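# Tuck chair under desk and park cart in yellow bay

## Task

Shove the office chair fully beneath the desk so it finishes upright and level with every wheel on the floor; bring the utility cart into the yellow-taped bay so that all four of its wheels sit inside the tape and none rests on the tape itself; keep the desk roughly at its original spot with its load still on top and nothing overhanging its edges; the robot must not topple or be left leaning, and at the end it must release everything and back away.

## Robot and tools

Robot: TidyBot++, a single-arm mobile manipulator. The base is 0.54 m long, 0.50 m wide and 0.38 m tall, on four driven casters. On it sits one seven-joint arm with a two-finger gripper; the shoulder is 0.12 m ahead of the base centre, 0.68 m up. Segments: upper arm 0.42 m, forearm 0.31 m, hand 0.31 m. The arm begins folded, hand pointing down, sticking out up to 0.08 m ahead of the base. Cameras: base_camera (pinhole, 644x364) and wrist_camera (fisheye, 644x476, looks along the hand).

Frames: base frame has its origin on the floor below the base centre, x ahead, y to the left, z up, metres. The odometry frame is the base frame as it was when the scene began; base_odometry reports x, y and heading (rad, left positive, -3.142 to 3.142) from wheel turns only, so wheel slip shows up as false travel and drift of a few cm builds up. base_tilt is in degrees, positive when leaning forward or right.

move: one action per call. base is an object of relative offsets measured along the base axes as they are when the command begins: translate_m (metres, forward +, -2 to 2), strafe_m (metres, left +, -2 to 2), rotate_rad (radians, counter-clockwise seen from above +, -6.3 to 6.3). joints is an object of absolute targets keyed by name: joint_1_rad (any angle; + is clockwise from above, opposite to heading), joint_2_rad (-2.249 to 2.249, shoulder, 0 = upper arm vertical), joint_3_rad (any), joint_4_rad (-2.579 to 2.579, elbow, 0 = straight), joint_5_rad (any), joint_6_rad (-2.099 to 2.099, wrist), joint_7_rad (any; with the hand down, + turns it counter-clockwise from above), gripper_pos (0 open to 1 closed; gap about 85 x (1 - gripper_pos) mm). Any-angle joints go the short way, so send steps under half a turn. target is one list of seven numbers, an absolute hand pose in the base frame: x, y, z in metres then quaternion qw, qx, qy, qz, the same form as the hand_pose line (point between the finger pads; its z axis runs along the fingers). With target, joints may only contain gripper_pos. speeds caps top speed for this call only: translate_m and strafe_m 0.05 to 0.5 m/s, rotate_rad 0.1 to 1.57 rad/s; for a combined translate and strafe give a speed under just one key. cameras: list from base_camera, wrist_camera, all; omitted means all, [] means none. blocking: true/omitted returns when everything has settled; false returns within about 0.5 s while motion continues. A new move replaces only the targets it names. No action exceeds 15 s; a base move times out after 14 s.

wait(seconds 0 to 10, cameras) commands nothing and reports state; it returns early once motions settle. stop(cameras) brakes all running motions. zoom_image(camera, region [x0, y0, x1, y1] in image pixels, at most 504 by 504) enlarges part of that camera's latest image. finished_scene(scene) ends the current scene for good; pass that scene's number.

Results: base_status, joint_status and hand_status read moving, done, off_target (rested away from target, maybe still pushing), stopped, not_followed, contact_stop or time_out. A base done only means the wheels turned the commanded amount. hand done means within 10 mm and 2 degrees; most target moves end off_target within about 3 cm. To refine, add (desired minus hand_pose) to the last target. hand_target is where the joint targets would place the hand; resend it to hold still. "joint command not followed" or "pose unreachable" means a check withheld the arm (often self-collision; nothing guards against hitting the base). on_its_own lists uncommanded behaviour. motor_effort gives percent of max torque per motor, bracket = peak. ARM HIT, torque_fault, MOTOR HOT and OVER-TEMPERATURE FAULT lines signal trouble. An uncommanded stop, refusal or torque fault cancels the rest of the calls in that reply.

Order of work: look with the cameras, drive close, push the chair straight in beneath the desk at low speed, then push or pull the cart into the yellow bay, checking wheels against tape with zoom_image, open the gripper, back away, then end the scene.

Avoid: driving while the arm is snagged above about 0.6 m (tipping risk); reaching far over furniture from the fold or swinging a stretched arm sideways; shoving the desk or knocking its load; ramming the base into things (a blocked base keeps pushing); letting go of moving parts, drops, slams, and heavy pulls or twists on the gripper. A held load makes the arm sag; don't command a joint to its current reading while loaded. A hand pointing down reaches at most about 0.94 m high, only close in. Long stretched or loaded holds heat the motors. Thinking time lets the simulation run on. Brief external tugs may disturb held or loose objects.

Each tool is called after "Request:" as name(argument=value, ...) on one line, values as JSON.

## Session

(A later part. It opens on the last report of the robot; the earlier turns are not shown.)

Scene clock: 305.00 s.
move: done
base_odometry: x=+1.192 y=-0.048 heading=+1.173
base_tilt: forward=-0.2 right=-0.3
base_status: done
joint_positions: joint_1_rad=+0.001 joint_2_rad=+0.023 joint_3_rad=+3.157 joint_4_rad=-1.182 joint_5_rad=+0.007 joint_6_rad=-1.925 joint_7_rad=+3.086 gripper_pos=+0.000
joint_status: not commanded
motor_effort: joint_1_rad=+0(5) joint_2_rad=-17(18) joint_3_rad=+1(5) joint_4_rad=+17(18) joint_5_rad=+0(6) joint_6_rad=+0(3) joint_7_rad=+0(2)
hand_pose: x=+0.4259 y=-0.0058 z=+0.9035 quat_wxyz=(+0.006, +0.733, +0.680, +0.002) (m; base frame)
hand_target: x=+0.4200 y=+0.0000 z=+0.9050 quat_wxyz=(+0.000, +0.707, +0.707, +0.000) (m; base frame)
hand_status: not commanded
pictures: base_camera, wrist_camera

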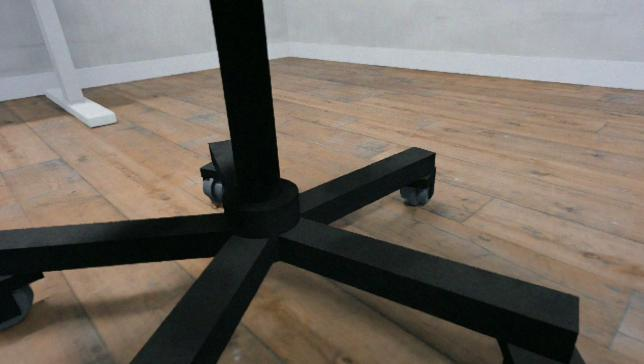

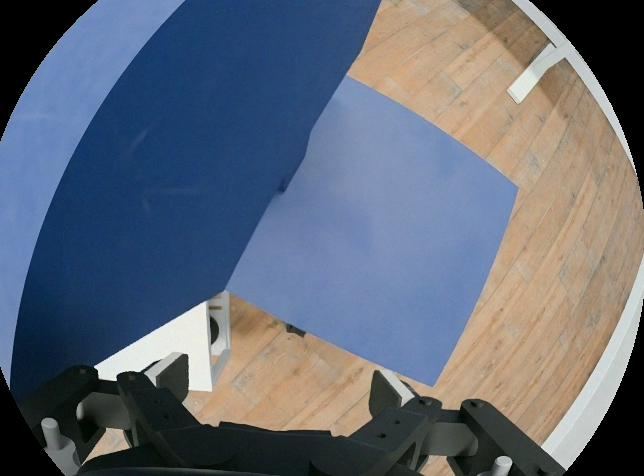

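Request:
move(base={"strafe_m":-0.3})

Request:
move(base={"rotate_rad":-0.42})

Request:
move(base={"translate_m":-0.218,"strafe_m":0.2})

Scene clock: 323.90 s.
move: done
base_odometry: x=+1.468 y=-0.164 heading=+1.173
base_tilt: forward=-0.1 right=-0.3
base_status: done
joint_positions: joint_1_rad=+0.001 joint_2_rad=+0.023 joint_3_rad=+3.156 joint_4_rad=-1.181 joint_5_rad=+0.007 joint_6_rad=-1.925 joint_7_rad=+3.086 gripper_pos=+0.000
joint_status: not commanded
motor_effort: joint_1_rad=+0(2) joint_2_rad=-17(20) joint_3_rad=+0(2) joint_4_rad=+16(17) joint_5_rad=+0(1) joint_6_rad=+0(1) joint_7_rad=+0(1)
hand_pose: x=+0.4261 y=-0.0052 z=+0.9037 quat_wxyz=(+0.006, +0.732, +0.681, +0.002) (m; base frame)
hand_target: x=+0.4200 y=+0.0000 z=+0.9050 quat_wxyz=(+0.000, +0.707, +0.707, +0.000) (m; base frame)
hand_status: not commanded
pictures: base_camera, wrist_camera

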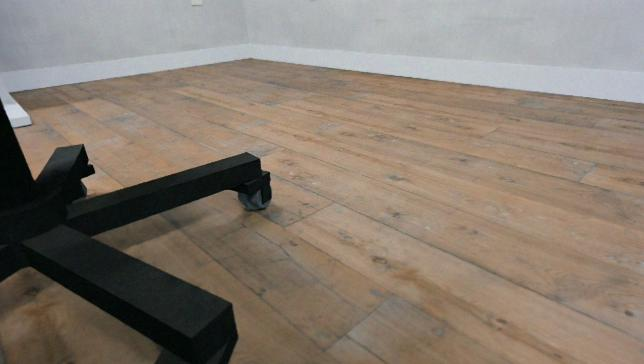

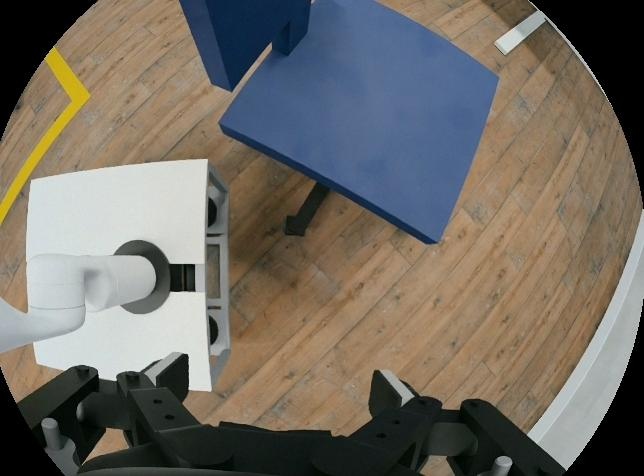

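Scene clock: 325.23 s.
move: done
base_odometry: x=+1.468 y=-0.164 heading=+0.754
base_tilt: forward=-0.1 right=-0.3
base_status: done
joint_positions: joint_1_rad=+0.001 joint_2_rad=+0.023 joint_3_rad=+3.156 joint_4_rad=-1.181 joint_5_rad=+0.007 joint_6_rad=-1.925 joint_7_rad=+3.086 gripper_pos=+0.000
joint_status: not commanded
motor_effort: joint_1_rad=+0(2) joint_2_rad=-17(19) joint_3_rad=+0(2) joint_4_rad=+17(17) joint_5_rad=+0(2) joint_6_rad=+0(1) joint_7_rad=+1(1)
hand_pose: x=+0.4261 y=-0.0052 z=+0.9037 quat_wxyz=(+0.006, +0.732, +0.681, +0.002) (m; base frame)
hand_target: x=+0.4200 y=+0.0000 z=+0.9050 quat_wxyz=(+0.000, +0.707, +0.707, +0.000) (m; base frame)
hand_status: not commanded
pictures: base_camera, wrist_camera

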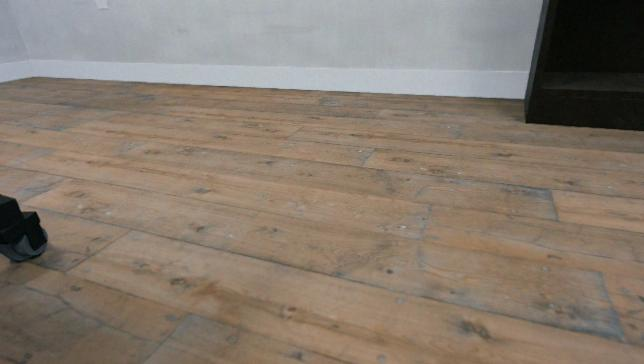

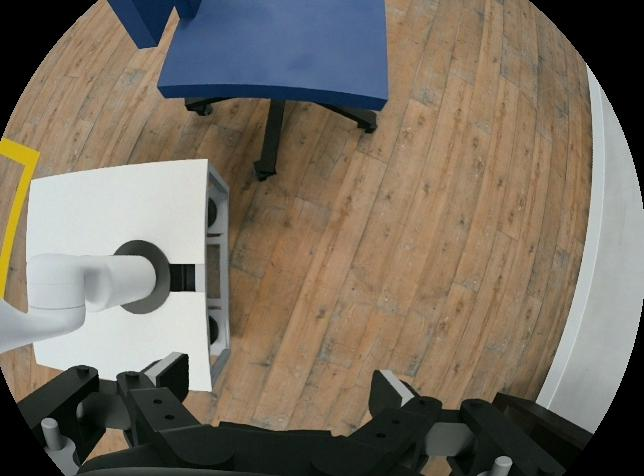

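Scene clock: 327.20 s.
move: done
base_odometry: x=+1.172 y=-0.168 heading=+0.754
base_tilt: forward=-0.1 right=-0.3
base_status: done
joint_positions: joint_1_rad=+0.000 joint_2_rad=+0.021 joint_3_rad=+3.156 joint_4_rad=-1.181 joint_5_rad=+0.007 joint_6_rad=-1.925 joint_7_rad=+3.086 gripper_pos=+0.000
joint_status: not commanded
motor_effort: joint_1_rad=+0(2) joint_2_rad=-17(21) joint_3_rad=+0(2) joint_4_rad=+17(18) joint_5_rad=+0(1) joint_6_rad=+0(1) joint_7_rad=+0(1)
hand_pose: x=+0.4255 y=-0.0051 z=+0.9045 quat_wxyz=(+0.007, +0.732, +0.681, +0.003) (m; base frame)
hand_target: x=+0.4200 y=+0.0000 z=+0.9050 quat_wxyz=(+0.000, +0.707, +0.707, +0.000) (m; base frame)
hand_status: not commanded
pictures: base_camera, wrist_camera

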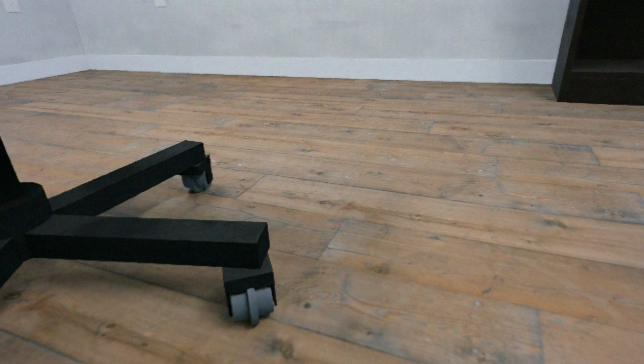

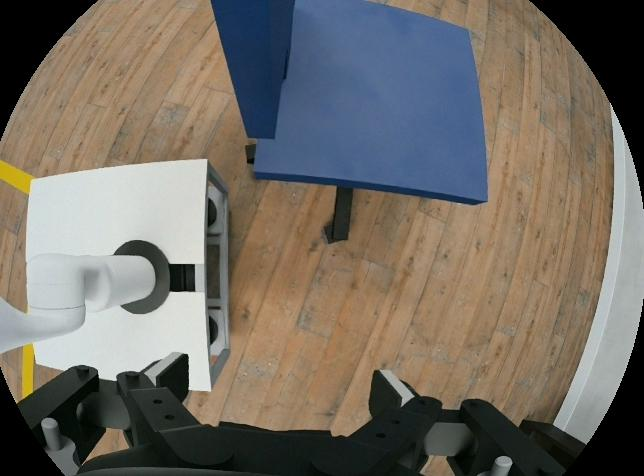

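Request:
move(base={"rotate_rad":-0.1})

Request:
move(base={"translate_m":-0.06,"strafe_m":0.2})

Scene clock: 332.37 s.
move: done
base_odometry: x=+1.172 y=-0.168 heading=+0.654
base_tilt: forward=-0.1 right=-0.3
base_status: done
joint_positions: joint_1_rad=+0.000 joint_2_rad=+0.021 joint_3_rad=+3.156 joint_4_rad=-1.181 joint_5_rad=+0.007 joint_6_rad=-1.925 joint_7_rad=+3.086 gripper_pos=+0.000
joint_status: not commanded
motor_effort: joint_1_rad=+0(2) joint_2_rad=-18(18) joint_3_rad=+0(2) joint_4_rad=+17(17) joint_5_rad=+0(1) joint_6_rad=+0(1) joint_7_rad=+0(1)
hand_pose: x=+0.4255 y=-0.0051 z=+0.9045 quat_wxyz=(+0.007, +0.732, +0.681, +0.003) (m; base frame)
hand_target: x=+0.4200 y=+0.0000 z=+0.9050 quat_wxyz=(+0.000, +0.707, +0.707, +0.000) (m; base frame)
hand_status: not commanded
pictures: base_camera, wrist_camera

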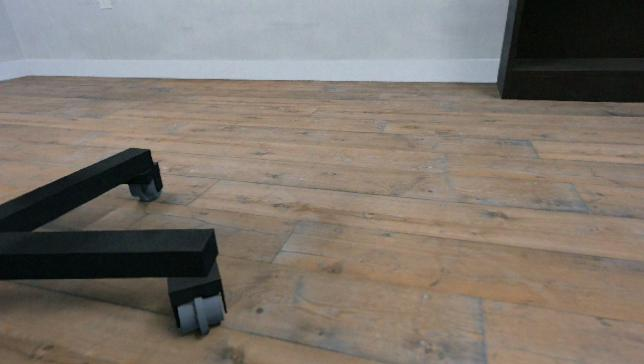

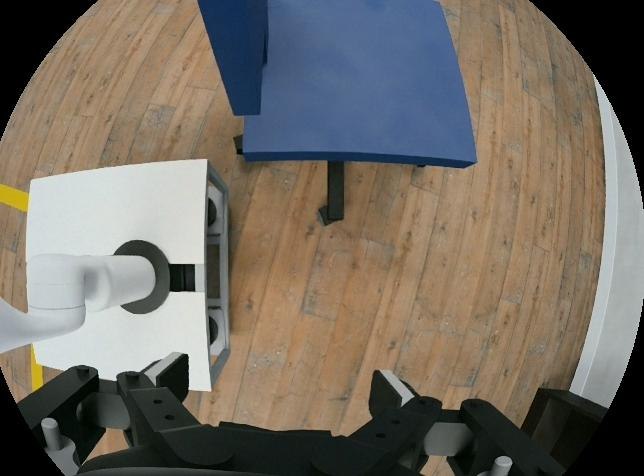

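Scene clock: 333.90 s.
move: done
base_odometry: x=+1.003 y=-0.046 heading=+0.654
base_tilt: forward=-0.2 right=-0.3
base_status: done
joint_positions: joint_1_rad=-0.002 joint_2_rad=+0.021 joint_3_rad=+3.154 joint_4_rad=-1.181 joint_5_rad=+0.007 joint_6_rad=-1.925 joint_7_rad=+3.086 gripper_pos=+0.000
joint_status: not commanded
motor_effort: joint_1_rad=+0(2) joint_2_rad=-17(20) joint_3_rad=+0(2) joint_4_rad=+17(17) joint_5_rad=+0(1) joint_6_rad=+0(1) joint_7_rad=-1(1)
hand_pose: x=+0.4255 y=-0.0037 z=+0.9045 quat_wxyz=(+0.007, +0.731, +0.683, +0.003) (m; base frame)
hand_target: x=+0.4200 y=+0.0000 z=+0.9050 quat_wxyz=(+0.000, +0.707, +0.707, +0.000) (m; base frame)
hand_status: not commanded
pictures: base_camera, wrist_camera

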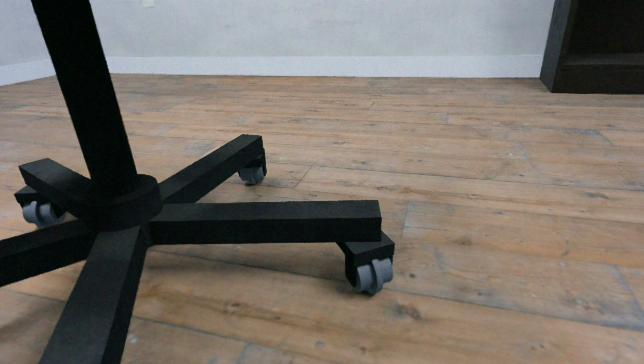

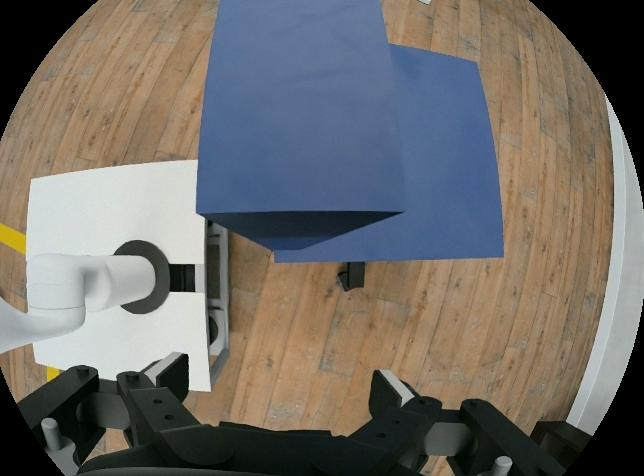

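Request:
move(base={"translate_m":0.005,"strafe_m":0.1}, speeds={"strafe_m":0.1})

Scene clock: 339.50 s.
move: done
base_odometry: x=+0.946 y=+0.037 heading=+0.654
base_tilt: forward=-0.2 right=-0.3
base_status: done
joint_positions: joint_1_rad=+0.004 joint_2_rad=+0.020 joint_3_rad=+3.158 joint_4_rad=-1.181 joint_5_rad=+0.016 joint_6_rad=-1.926 joint_7_rad=+3.087 gripper_pos=+0.000
joint_status: not commanded
motor_effort: joint_1_rad=+0(5) joint_2_rad=-18(18) joint_3_rad=+0(5) joint_4_rad=+17(18) joint_5_rad=+0(6) joint_6_rad=+0(3) joint_7_rad=+0(1)
hand_pose: x=+0.4251 y=-0.0093 z=+0.9046 quat_wxyz=(+0.010, +0.735, +0.678, +0.000) (m; base frame)
hand_target: x=+0.4200 y=+0.0000 z=+0.9050 quat_wxyz=(+0.000, +0.707, +0.707, +0.000) (m; base frame)
hand_status: not commanded
pictures: base_camera, wrist_camera

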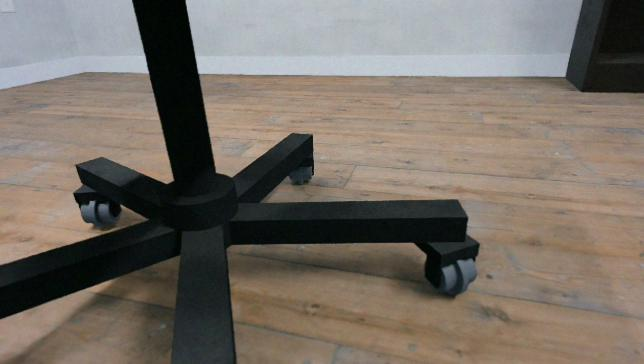

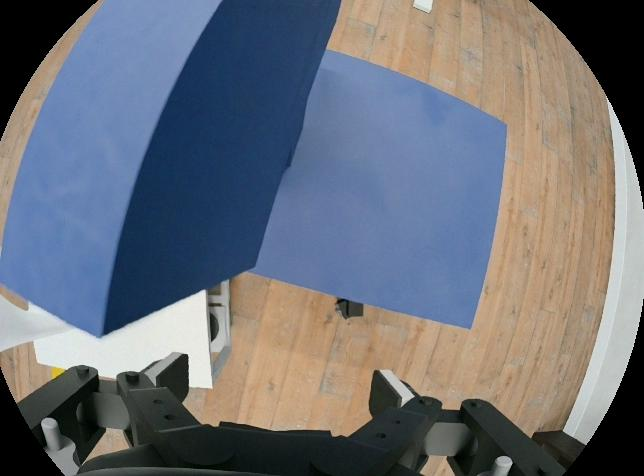

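Request:
move(base={"strafe_m":-0.15}, target=[0.42,0,0.932,0,0.7071,0.7071,0])

Request:
move(base={"rotate_rad":-0.25})

Request:
move(base={"translate_m":-0.088,"strafe_m":0.16})

Scene clock: 356.20 s.
move: off_target
base_odometry: x=+1.037 y=-0.082 heading=+0.655
base_tilt: forward=-0.1 right=-0.3
base_status: done
joint_positions: joint_1_rad=+0.022 joint_2_rad=+0.031 joint_3_rad=+3.133 joint_4_rad=-1.061 joint_5_rad=+0.016 joint_6_rad=-1.989 joint_7_rad=+3.087 gripper_pos=+0.000
joint_status: not commanded
motor_effort: joint_1_rad=+0(2) joint_2_rad=-16(18) joint_3_rad=+0(2) joint_4_rad=+16(18) joint_5_rad=+0(2) joint_6_rad=+0(1) joint_7_rad=+0(1)
hand_pose: x=+0.4299 y=-0.0075 z=+0.9367 quat_wxyz=(+0.026, +0.733, +0.680, +0.017) (m; base frame)
hand_target: x=+0.4200 y=+0.0000 z=+0.9320 quat_wxyz=(+0.000, +0.707, +0.707, +0.000) (m; base frame)
hand_status: off_target (0.013 m and 5.6 deg from the pose sent, 0.029 m and 4.8 deg at the start)
pictures: base_camera, wrist_camera

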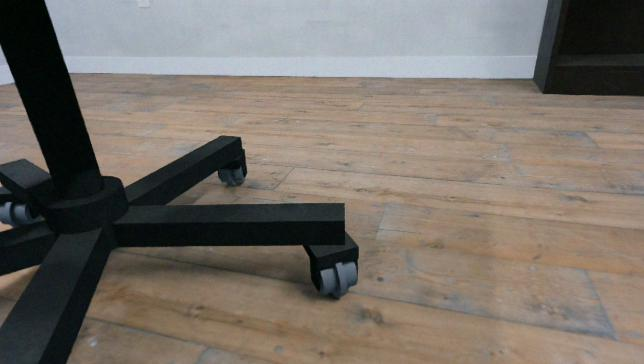

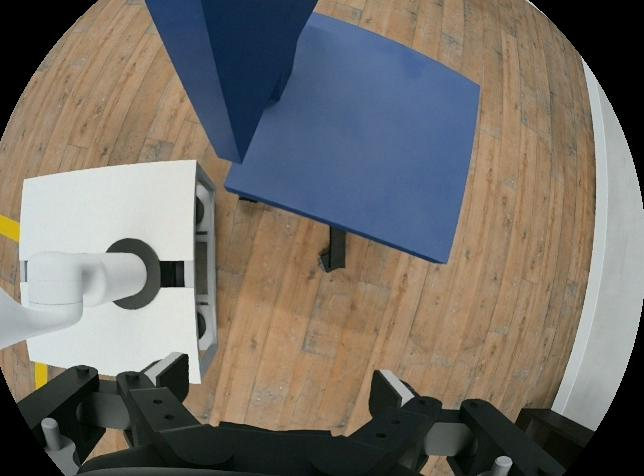

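Scene clock: 357.33 s.
move: done
base_odometry: x=+1.037 y=-0.082 heading=+0.404
base_tilt: forward=-0.1 right=-0.3
base_status: done
joint_positions: joint_1_rad=+0.026 joint_2_rad=+0.032 joint_3_rad=+3.130 joint_4_rad=-1.060 joint_5_rad=+0.016 joint_6_rad=-1.989 joint_7_rad=+3.087 gripper_pos=+0.000
joint_status: not commanded
motor_effort: joint_1_rad=+0(2) joint_2_rad=-17(19) joint_3_rad=+0(2) joint_4_rad=+17(17) joint_5_rad=+0(1) joint_6_rad=+0(1) joint_7_rad=+1(1)
hand_pose: x=+0.4300 y=-0.0077 z=+0.9364 quat_wxyz=(+0.026, +0.733, +0.679, +0.017) (m; base frame)
hand_target: x=+0.4200 y=+0.0000 z=+0.9320 quat_wxyz=(+0.000, +0.707, +0.707, +0.000) (m; base frame)
hand_status: not commanded
pictures: base_camera, wrist_camera

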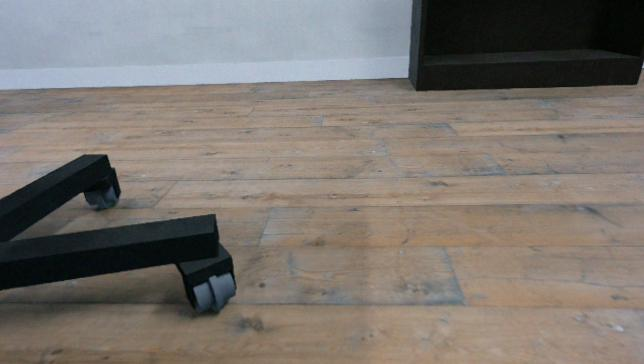

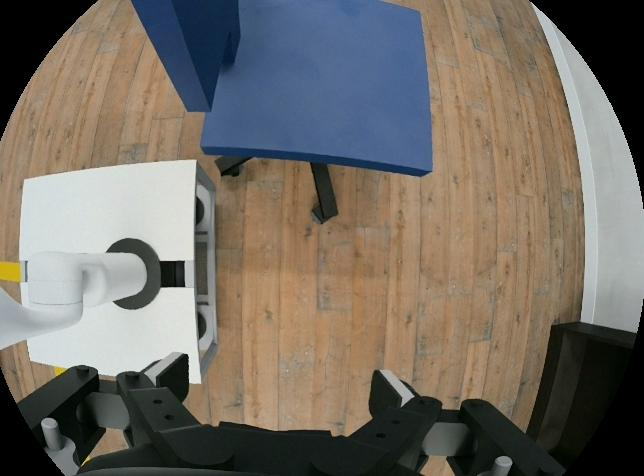

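Scene clock: 358.80 s.
move: done
base_odometry: x=+0.893 y=+0.030 heading=+0.404
base_tilt: forward=-0.1 right=-0.3
base_status: done
joint_positions: joint_1_rad=+0.026 joint_2_rad=+0.040 joint_3_rad=+3.124 joint_4_rad=-1.060 joint_5_rad=+0.016 joint_6_rad=-1.993 joint_7_rad=+3.087 gripper_pos=+0.000
joint_status: not commanded
motor_effort: joint_1_rad=+0(2) joint_2_rad=-17(20) joint_3_rad=+0(2) joint_4_rad=+16(17) joint_5_rad=+0(1) joint_6_rad=+1(1) joint_7_rad=+0(1)
hand_pose: x=+0.4307 y=-0.0059 z=+0.9339 quat_wxyz=(+0.022, +0.731, +0.682, +0.013) (m; base frame)
hand_target: x=+0.4200 y=+0.0000 z=+0.9320 quat_wxyz=(+0.000, +0.707, +0.707, +0.000) (m; base frame)
hand_status: not commanded
pictures: base_camera, wrist_camera

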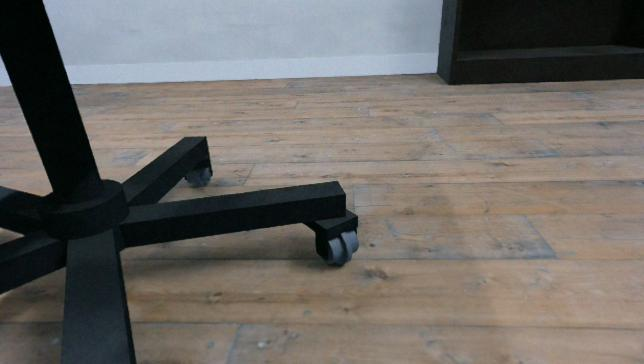

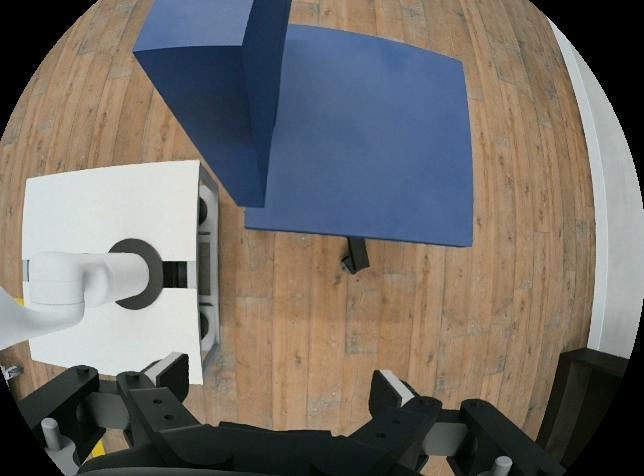

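Request:
move(base={"rotate_rad":-0.07})

Request:
move(base={"translate_m":-0.045,"strafe_m":0.05})

Scene clock: 362.83 s.
move: done
base_odometry: x=+0.893 y=+0.030 heading=+0.334
base_tilt: forward=-0.2 right=-0.3
base_status: done
joint_positions: joint_1_rad=+0.027 joint_2_rad=+0.040 joint_3_rad=+3.124 joint_4_rad=-1.060 joint_5_rad=+0.016 joint_6_rad=-1.993 joint_7_rad=+3.087 gripper_pos=+0.000
joint_status: not commanded
motor_effort: joint_1_rad=+0(2) joint_2_rad=-17(18) joint_3_rad=+0(1) joint_4_rad=+16(17) joint_5_rad=+0(1) joint_6_rad=+0(0) joint_7_rad=+0(1)
hand_pose: x=+0.4307 y=-0.0064 z=+0.9339 quat_wxyz=(+0.022, +0.732, +0.681, +0.013) (m; base frame)
hand_target: x=+0.4200 y=+0.0000 z=+0.9320 quat_wxyz=(+0.000, +0.707, +0.707, +0.000) (m; base frame)
hand_status: not commanded
pictures: base_camera, wrist_camera

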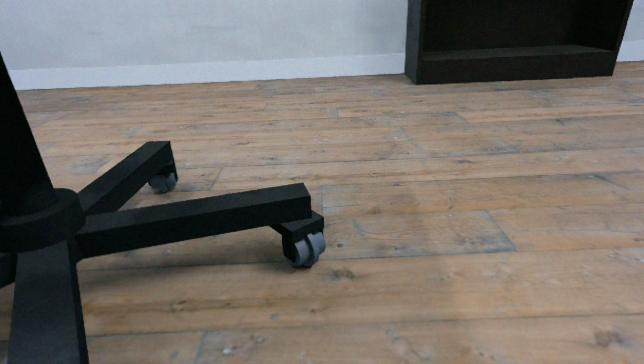

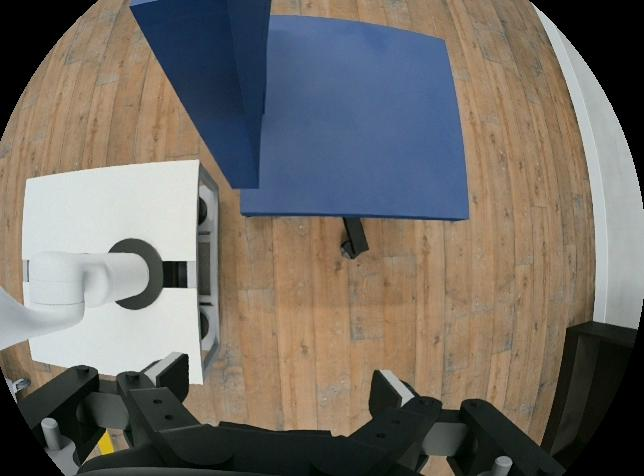

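Scene clock: 363.90 s.
move: done
base_odometry: x=+0.834 y=+0.063 heading=+0.334
base_tilt: forward=-0.2 right=-0.3
base_status: done
joint_positions: joint_1_rad=+0.027 joint_2_rad=+0.042 joint_3_rad=+3.123 joint_4_rad=-1.060 joint_5_rad=+0.016 joint_6_rad=-1.995 joint_7_rad=+3.087 gripper_pos=+0.000
joint_status: not commanded
motor_effort: joint_1_rad=+0(2) joint_2_rad=-17(20) joint_3_rad=+0(2) joint_4_rad=+17(17) joint_5_rad=+0(1) joint_6_rad=+0(1) joint_7_rad=+0(1)
hand_pose: x=+0.4306 y=-0.0061 z=+0.9332 quat_wxyz=(+0.020, +0.731, +0.681, +0.011) (m; base frame)
hand_target: x=+0.4200 y=+0.0000 z=+0.9320 quat_wxyz=(+0.000, +0.707, +0.707, +0.000) (m; base frame)
hand_status: not commanded
pictures: base_camera, wrist_camera

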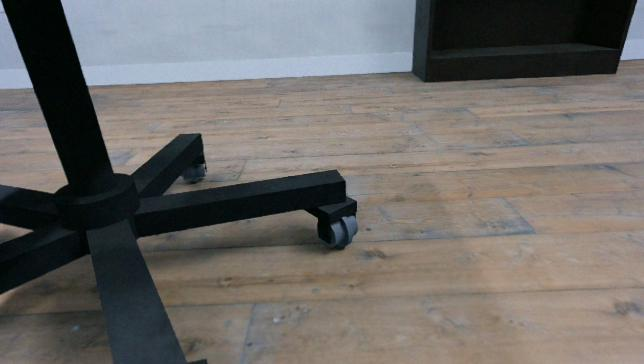

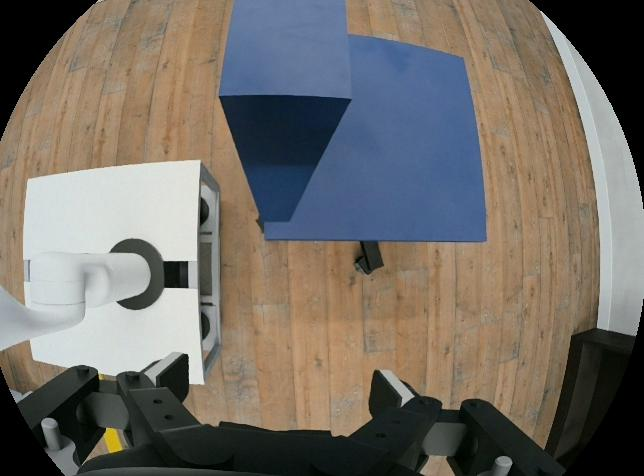

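Request:
move(base={"strafe_m":0.15}, speeds={"strafe_m":0.1}, cameras=["wrist_camera"])

Scene clock: 381.43 s.
move: done
base_odometry: x=+0.785 y=+0.205 heading=+0.334
base_tilt: forward=-0.1 right=-0.3
base_status: done
joint_positions: joint_1_rad=+0.027 joint_2_rad=+0.042 joint_3_rad=+3.123 joint_4_rad=-1.060 joint_5_rad=+0.016 joint_6_rad=-1.995 joint_7_rad=+3.087 gripper_pos=+0.000
joint_status: not commanded
motor_effort: joint_1_rad=+0(2) joint_2_rad=-17(19) joint_3_rad=+0(2) joint_4_rad=+16(17) joint_5_rad=+0(2) joint_6_rad=+0(1) joint_7_rad=+0(1)
hand_pose: x=+0.4307 y=-0.0061 z=+0.9331 quat_wxyz=(+0.020, +0.731, +0.681, +0.011) (m; base frame)
hand_target: x=+0.4200 y=+0.0000 z=+0.9320 quat_wxyz=(+0.000, +0.707, +0.707, +0.000) (m; base frame)
hand_status: not commanded
pictures: wrist_camera

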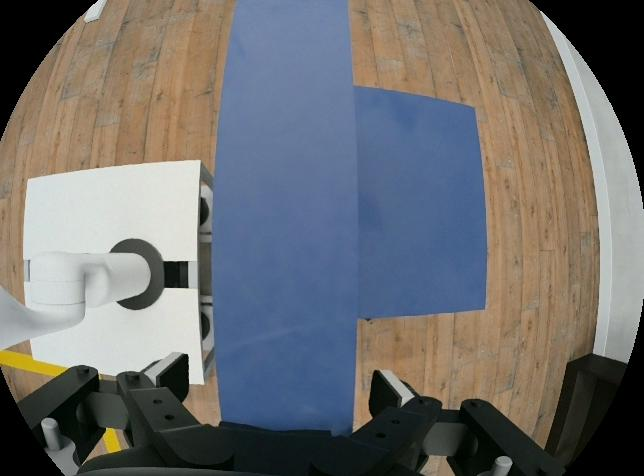

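Request:
move(base={"strafe_m":0.12}, speeds={"strafe_m":0.1}, cameras=["wrist_camera"])

Scene clock: 385.27 s.
move: done
base_odometry: x=+0.745 y=+0.318 heading=+0.334
base_tilt: forward=-0.1 right=-0.3
base_status: done
joint_positions: joint_1_rad=+0.027 joint_2_rad=+0.042 joint_3_rad=+3.123 joint_4_rad=-1.060 joint_5_rad=+0.016 joint_6_rad=-1.995 joint_7_rad=+3.087 gripper_pos=+0.000
joint_status: not commanded
motor_effort: joint_1_rad=+0(2) joint_2_rad=-18(18) joint_3_rad=+0(2) joint_4_rad=+17(17) joint_5_rad=+0(1) joint_6_rad=+0(1) joint_7_rad=+0(1)
hand_pose: x=+0.4307 y=-0.0061 z=+0.9332 quat_wxyz=(+0.020, +0.731, +0.681, +0.011) (m; base frame)
hand_target: x=+0.4200 y=+0.0000 z=+0.9320 quat_wxyz=(+0.000, +0.707, +0.707, +0.000) (m; base frame)
hand_status: not commanded
pictures: wrist_camera

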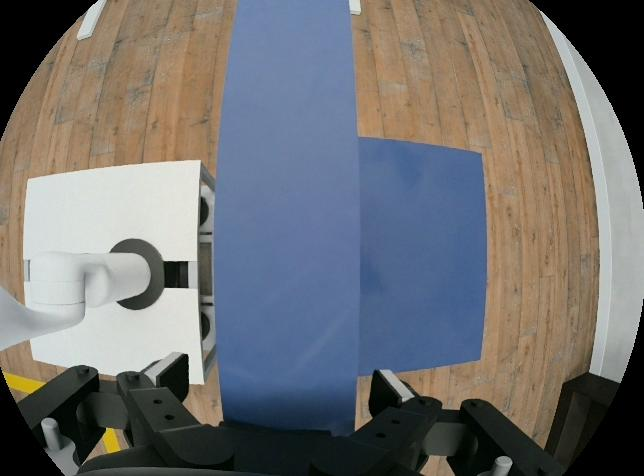

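Request:
move(base={"strafe_m":0.06}, speeds={"strafe_m":0.1}, cameras=[])

Request:
move(joints={"gripper_pos":1})

Scene clock: 390.97 s.
move: done
base_odometry: x=+0.726 y=+0.375 heading=+0.334
base_tilt: forward=-0.1 right=-0.3
base_status: done
joint_positions: joint_1_rad=+0.027 joint_2_rad=+0.042 joint_3_rad=+3.123 joint_4_rad=-1.060 joint_5_rad=+0.016 joint_6_rad=-1.995 joint_7_rad=+3.087 gripper_pos=+0.000
joint_status: not commanded
motor_effort: joint_1_rad=+0(2) joint_2_rad=-16(19) joint_3_rad=+0(2) joint_4_rad=+17(17) joint_5_rad=+0(1) joint_6_rad=+0(1) joint_7_rad=+0(1)
hand_pose: x=+0.4307 y=-0.0061 z=+0.9332 quat_wxyz=(+0.020, +0.731, +0.682, +0.011) (m; base frame)
hand_target: x=+0.4200 y=+0.0000 z=+0.9320 quat_wxyz=(+0.000, +0.707, +0.707, +0.000) (m; base frame)
hand_status: not commanded
pictures: none
No camera images: "cameras" was empty.

Scene clock: 392.07 s.
move: off_target
base_odometry: x=+0.726 y=+0.375 heading=+0.334
base_tilt: forward=-0.1 right=-0.3
base_status: not commanded
joint_positions: joint_1_rad=+0.022 joint_2_rad=+0.045 joint_3_rad=+3.114 joint_4_rad=-1.039 joint_5_rad=+0.004 joint_6_rad=-2.005 joint_7_rad=+3.116 gripper_pos=+0.513
joint_status: gripper_pos off_target (ended at +0.513, target +1.000)
motor_effort: joint_1_rad=+2(5) joint_2_rad=-17(22) joint_3_rad=+1(6) joint_4_rad=+13(17) joint_5_rad=+1(5) joint_6_rad=+1(10) joint_7_rad=-1(9)
hand_pose: x=+0.4320 y=+0.0017 z=+0.9384 quat_wxyz=(+0.019, +0.714, +0.699, +0.018) (m; base frame)
hand_target: x=+0.4200 y=+0.0000 z=+0.9320 quat_wxyz=(+0.000, +0.707, +0.707, +0.000) (m; base frame)
hand_status: not commanded
pictures: base_camera, wrist_camera

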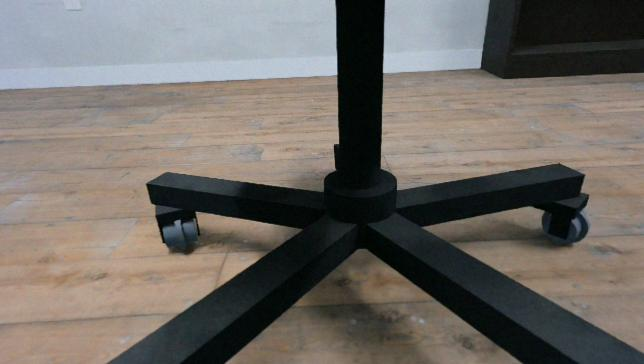

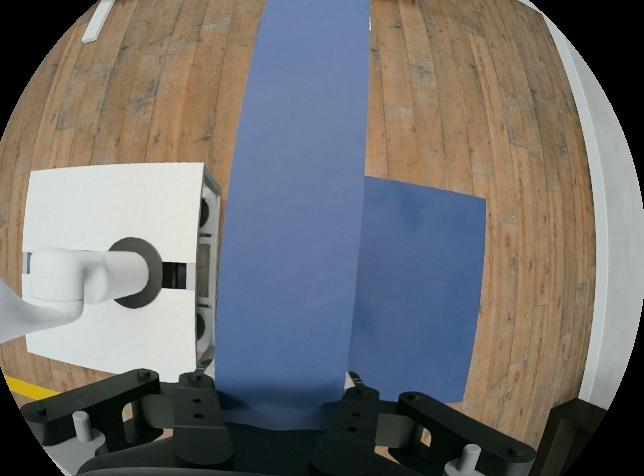

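Request:
move(base={"translate_m":0.377,"strafe_m":-0.422,"rotate_rad":1.7}, speeds={"translate_m":0.06,"rotate_rad":0.18})

Scene clock: 406.53 s.
move: done
base_odometry: x=+1.220 y=+0.100 heading=+2.034
base_tilt: forward=-0.2 right=-0.3
base_status: done
joint_positions: joint_1_rad=+0.055 joint_2_rad=+0.051 joint_3_rad=+3.147 joint_4_rad=-1.029 joint_5_rad=+0.056 joint_6_rad=-2.031 joint_7_rad=+3.116 gripper_pos=+0.522
joint_status: not commanded
motor_effort: joint_1_rad=-2(18) joint_2_rad=-16(23) joint_3_rad=-2(18) joint_4_rad=+12(18) joint_5_rad=-3(16) joint_6_rad=-3(10) joint_7_rad=+1(14)
hand_pose: x=+0.4259 y=-0.0326 z=+0.9394 quat_wxyz=(+0.028, +0.745, +0.666, -0.007) (m; base frame)
hand_target: x=+0.4200 y=+0.0000 z=+0.9320 quat_wxyz=(+0.000, +0.707, +0.707, +0.000) (m; base frame)
hand_status: not commanded
pictures: base_camera, wrist_camera

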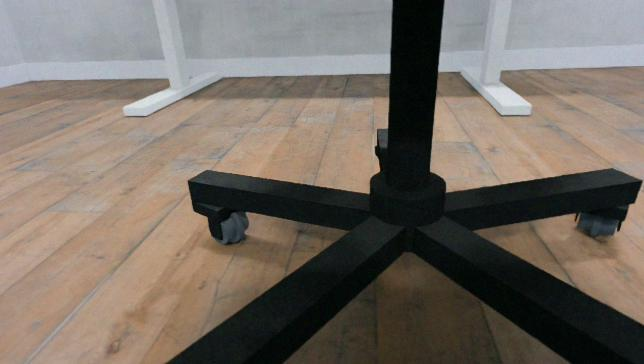

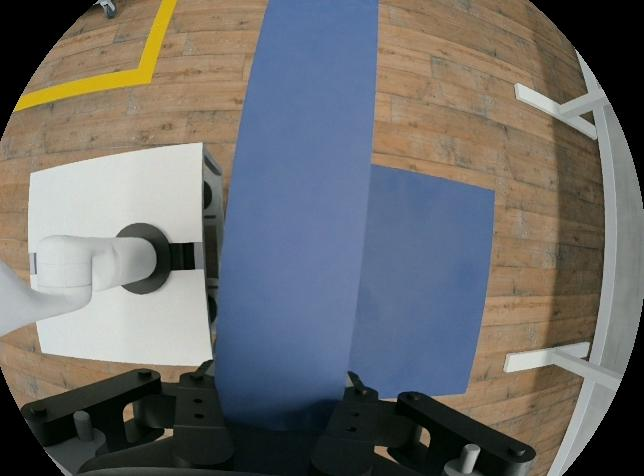

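Request:
move(base={"translate_m":0.6,"strafe_m":0.12}, speeds={"translate_m":0.1})

Scene clock: 418.43 s.
move: done
base_odometry: x=+0.845 y=+0.583 heading=+2.035
base_tilt: forward=-0.1 right=-0.4
base_status: done
joint_positions: joint_1_rad=-0.029 joint_2_rad=+0.020 joint_3_rad=+3.066 joint_4_rad=-1.051 joint_5_rad=-0.039 joint_6_rad=-2.092 joint_7_rad=+3.134 gripper_pos=+0.542
joint_status: not commanded
motor_effort: joint_1_rad=+13(14) joint_2_rad=-12(17) joint_3_rad=+13(15) joint_4_rad=+15(21) joint_5_rad=+12(14) joint_6_rad=+4(16) joint_7_rad=-9(11)
hand_pose: x=+0.3928 y=+0.0404 z=+0.9422 quat_wxyz=(-0.021, +0.665, +0.747, +0.004) (m; base frame)
hand_target: x=+0.4200 y=+0.0000 z=+0.9320 quat_wxyz=(+0.000, +0.707, +0.707, +0.000) (m; base frame)
hand_status: not commanded
pictures: base_camera, wrist_camera

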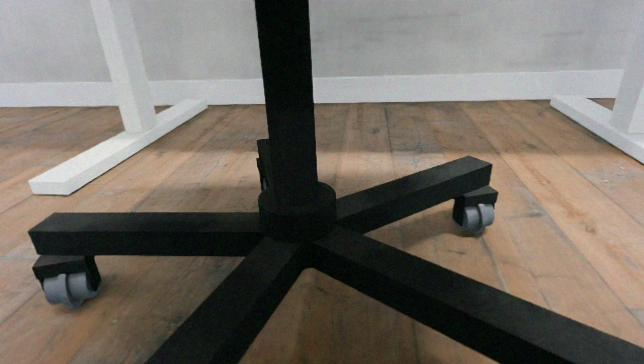

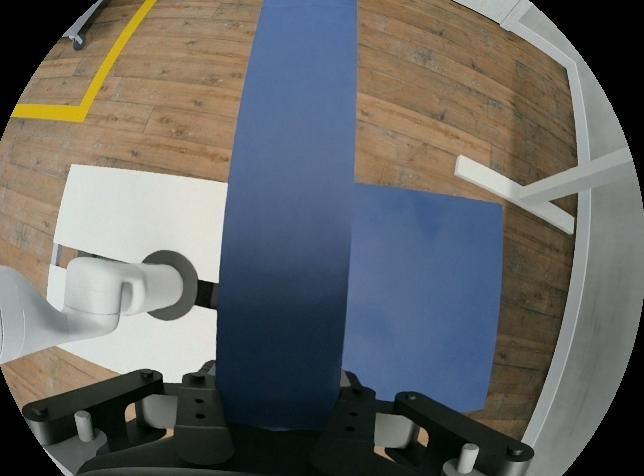

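Request:
move(base={"translate_m":0.2,"rotate_rad":-0.13}, speeds={"translate_m":0.1,"rotate_rad":0.12})

Request:
move(base={"translate_m":0.1}, speeds={"translate_m":0.1})

Scene clock: 443.83 s.
move: done
base_odometry: x=+0.755 y=+0.762 heading=+1.904
base_tilt: forward=-0.1 right=-0.3
base_status: done
joint_positions: joint_1_rad=-0.001 joint_2_rad=+0.025 joint_3_rad=+3.085 joint_4_rad=-1.042 joint_5_rad=-0.062 joint_6_rad=-2.063 joint_7_rad=+3.151 gripper_pos=+0.549
joint_status: not commanded
motor_effort: joint_1_rad=+2(18) joint_2_rad=-14(15) joint_3_rad=+2(18) joint_4_rad=+12(20) joint_5_rad=+2(18) joint_6_rad=+2(12) joint_7_rad=-2(13)
hand_pose: x=+0.4060 y=+0.0344 z=+0.9432 quat_wxyz=(-0.016, +0.672, +0.740, +0.023) (m; base frame)
hand_target: x=+0.4200 y=+0.0000 z=+0.9320 quat_wxyz=(+0.000, +0.707, +0.707, +0.000) (m; base frame)
hand_status: not commanded
pictures: base_camera, wrist_camera

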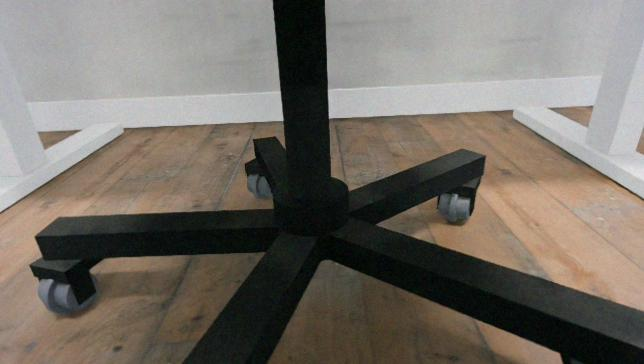

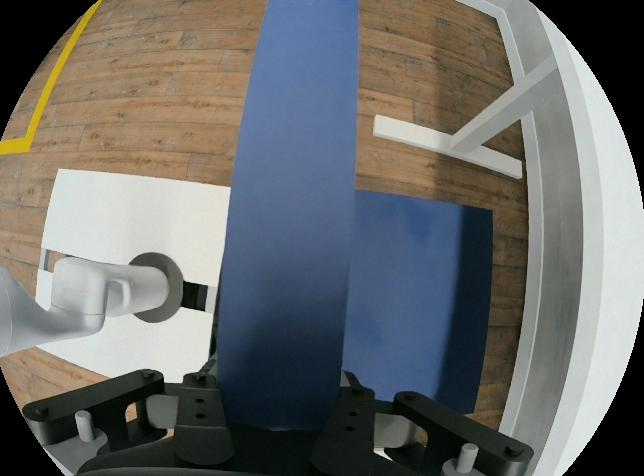

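Scene clock: 445.40 s.
move: done
base_odometry: x=+0.722 y=+0.857 heading=+1.904
base_tilt: forward=-0.1 right=-0.3
base_status: done
joint_positions: joint_1_rad=+0.023 joint_2_rad=+0.021 joint_3_rad=+3.107 joint_4_rad=-1.043 joint_5_rad=-0.039 joint_6_rad=-2.071 joint_7_rad=+3.151 gripper_pos=+0.555
joint_status: not commanded
motor_effort: joint_1_rad=-2(5) joint_2_rad=-12(15) joint_3_rad=-2(5) joint_4_rad=+12(18) joint_5_rad=-1(5) joint_6_rad=+2(13) joint_7_rad=+1(3)
hand_pose: x=+0.4038 y=+0.0151 z=+0.9439 quat_wxyz=(-0.010, +0.693, +0.721, +0.014) (m; base frame)
hand_target: x=+0.4200 y=+0.0000 z=+0.9320 quat_wxyz=(+0.000, +0.707, +0.707, +0.000) (m; base frame)
hand_status: not commanded
pictures: base_camera, wrist_camera

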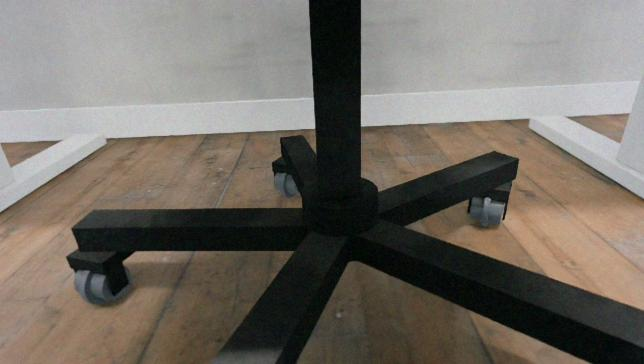

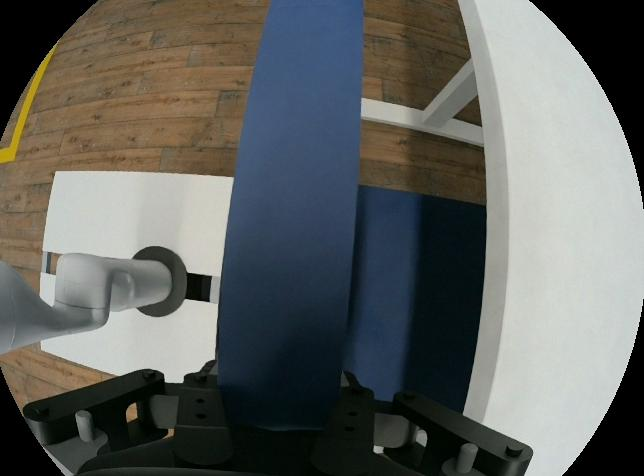

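Request:
move(base={"translate_m":0.17}, speeds={"translate_m":0.1})

Scene clock: 450.13 s.
move: done
base_odometry: x=+0.667 y=+1.016 heading=+1.904
base_tilt: forward=-0.2 right=-0.3
base_status: done
joint_positions: joint_1_rad=+0.042 joint_2_rad=-0.062 joint_3_rad=+3.127 joint_4_rad=-1.118 joint_5_rad=+0.004 joint_6_rad=-2.140 joint_7_rad=+3.149 gripper_pos=+0.566
joint_status: not commanded
motor_effort: joint_1_rad=-3(6) joint_2_rad=+9(14) joint_3_rad=-3(7) joint_4_rad=+29(32) joint_5_rad=-4(9) joint_6_rad=+19(28) joint_7_rad=-2(8)
hand_pose: x=+0.3493 y=-0.0057 z=+0.9459 quat_wxyz=(-0.018, +0.715, +0.699, -0.020) (m; base frame)
hand_target: x=+0.4200 y=+0.0000 z=+0.9320 quat_wxyz=(+0.000, +0.707, +0.707, +0.000) (m; base frame)
hand_status: not commanded
pictures: base_camera, wrist_camera

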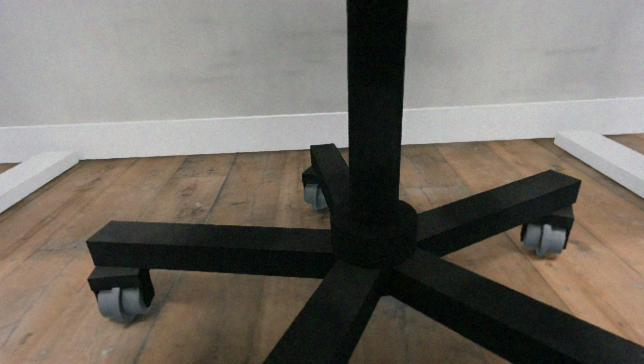

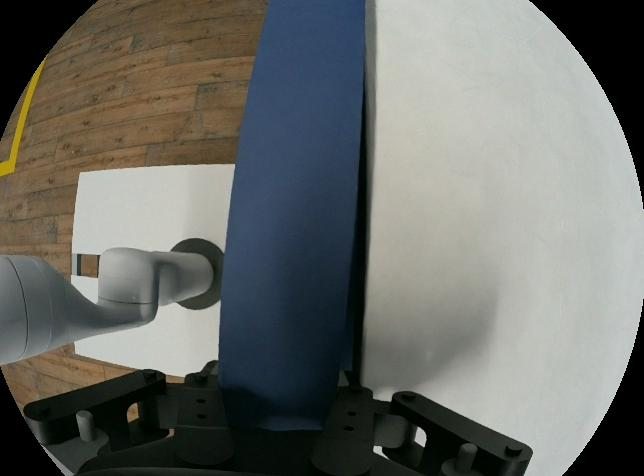

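Request:
move(base={"translate_m":-0.05}, speeds={"translate_m":0.05}, cameras=[])

Request:
move(joints={"gripper_pos":0.25})

Scene clock: 455.73 s.
move: done
base_odometry: x=+0.683 y=+0.969 heading=+1.904
base_tilt: forward=-0.1 right=-0.3
base_status: done
joint_positions: joint_1_rad=+0.041 joint_2_rad=+0.021 joint_3_rad=+3.127 joint_4_rad=-1.031 joint_5_rad=+0.004 joint_6_rad=-2.096 joint_7_rad=+3.149 gripper_pos=+0.571
joint_status: not commanded
motor_effort: joint_1_rad=+0(3) joint_2_rad=-11(15) joint_3_rad=+0(2) joint_4_rad=+11(26) joint_5_rad=+0(4) joint_6_rad=+8(20) joint_7_rad=-1(2)
hand_pose: x=+0.3983 y=-0.0070 z=+0.9471 quat_wxyz=(-0.001, +0.714, +0.700, -0.003) (m; base frame)
hand_target: x=+0.4200 y=+0.0000 z=+0.9320 quat_wxyz=(+0.000, +0.707, +0.707, +0.000) (m; base frame)
hand_status: not commanded
pictures: none
No camera images: "cameras" was empty.

Scene clock: 456.70 s.
move: done
base_odometry: x=+0.684 y=+0.969 heading=+1.904
base_tilt: forward=-0.2 right=-0.3
base_status: not commanded
joint_positions: joint_1_rad=+0.041 joint_2_rad=+0.007 joint_3_rad=+3.127 joint_4_rad=-1.061 joint_5_rad=+0.004 joint_6_rad=-2.109 joint_7_rad=+3.149 gripper_pos=+0.251
joint_status: all done
motor_effort: joint_1_rad=-1(1) joint_2_rad=-6(12) joint_3_rad=-1(1) joint_4_rad=+18(20) joint_5_rad=-2(2) joint_6_rad=+14(17) joint_7_rad=+1(1)
hand_pose: x=+0.3864 y=-0.0066 z=+0.9429 quat_wxyz=(-0.011, +0.714, +0.700, -0.013) (m; base frame)
hand_target: x=+0.4200 y=+0.0000 z=+0.9320 quat_wxyz=(+0.000, +0.707, +0.707, +0.000) (m; base frame)
hand_status: not commanded
pictures: base_camera, wrist_camera

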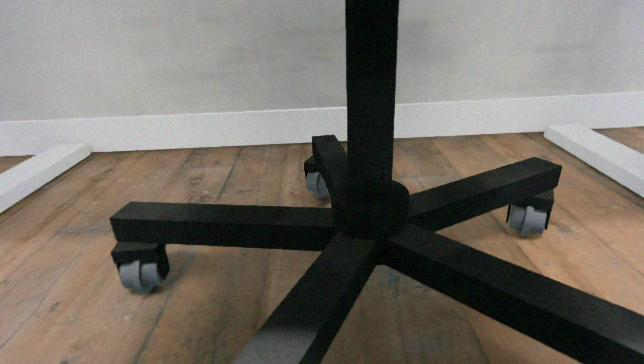

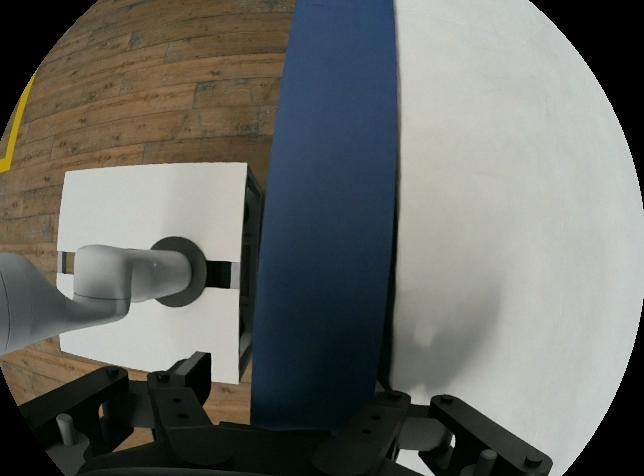

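Request:
move(base={"translate_m":0.02}, joints={"gripper_pos":0}, cameras=[])

Request:
move(base={"strafe_m":-0.34}, speeds={"strafe_m":0.12})

Scene clock: 460.40 s.
move: done
base_odometry: x=+0.677 y=+0.987 heading=+1.904
base_tilt: forward=-0.2 right=-0.3
base_status: done
joint_positions: joint_1_rad=+0.041 joint_2_rad=-0.011 joint_3_rad=+3.127 joint_4_rad=-1.091 joint_5_rad=+0.006 joint_6_rad=-2.172 joint_7_rad=+3.149 gripper_pos=+0.003
joint_status: all done
motor_effort: joint_1_rad=-4(4) joint_2_rad=-1(5) joint_3_rad=-3(4) joint_4_rad=+24(25) joint_5_rad=-6(7) joint_6_rad=+23(26) joint_7_rad=+1(1)
hand_pose: x=+0.3571 y=-0.0064 z=+0.9413 quat_wxyz=(-0.038, +0.714, +0.698, -0.040) (m; base frame)
hand_target: x=+0.4200 y=+0.0000 z=+0.9320 quat_wxyz=(+0.000, +0.707, +0.707, +0.000) (m; base frame)
hand_status: not commanded
pictures: none
No camera images: "cameras" was empty.

Scene clock: 463.80 s.
move: done
base_odometry: x=+0.998 y=+1.099 heading=+1.904
base_tilt: forward=-0.2 right=-0.3
base_status: done
joint_positions: joint_1_rad=+0.011 joint_2_rad=-0.011 joint_3_rad=+3.100 joint_4_rad=-1.081 joint_5_rad=-0.028 joint_6_rad=-2.163 joint_7_rad=+3.149 gripper_pos=+0.001
joint_status: not commanded
motor_effort: joint_1_rad=+1(5) joint_2_rad=-6(7) joint_3_rad=+1(6) joint_4_rad=+19(24) joint_5_rad=+1(7) joint_6_rad=+13(23) joint_7_rad=+0(2)
hand_pose: x=+0.3607 y=+0.0163 z=+0.9435 quat_wxyz=(-0.040, +0.687, +0.725, -0.024) (m; base frame)
hand_target: x=+0.4200 y=+0.0000 z=+0.9320 quat_wxyz=(+0.000, +0.707, +0.707, +0.000) (m; base frame)
hand_status: not commanded
pictures: base_camera, wrist_camera

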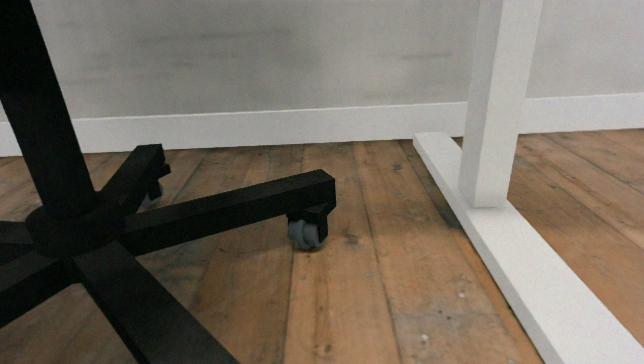

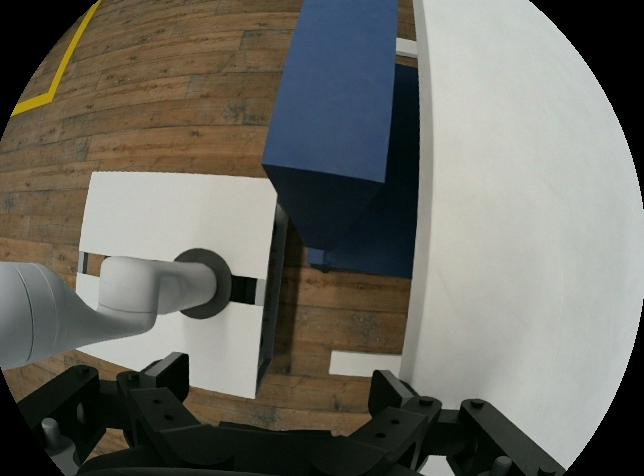

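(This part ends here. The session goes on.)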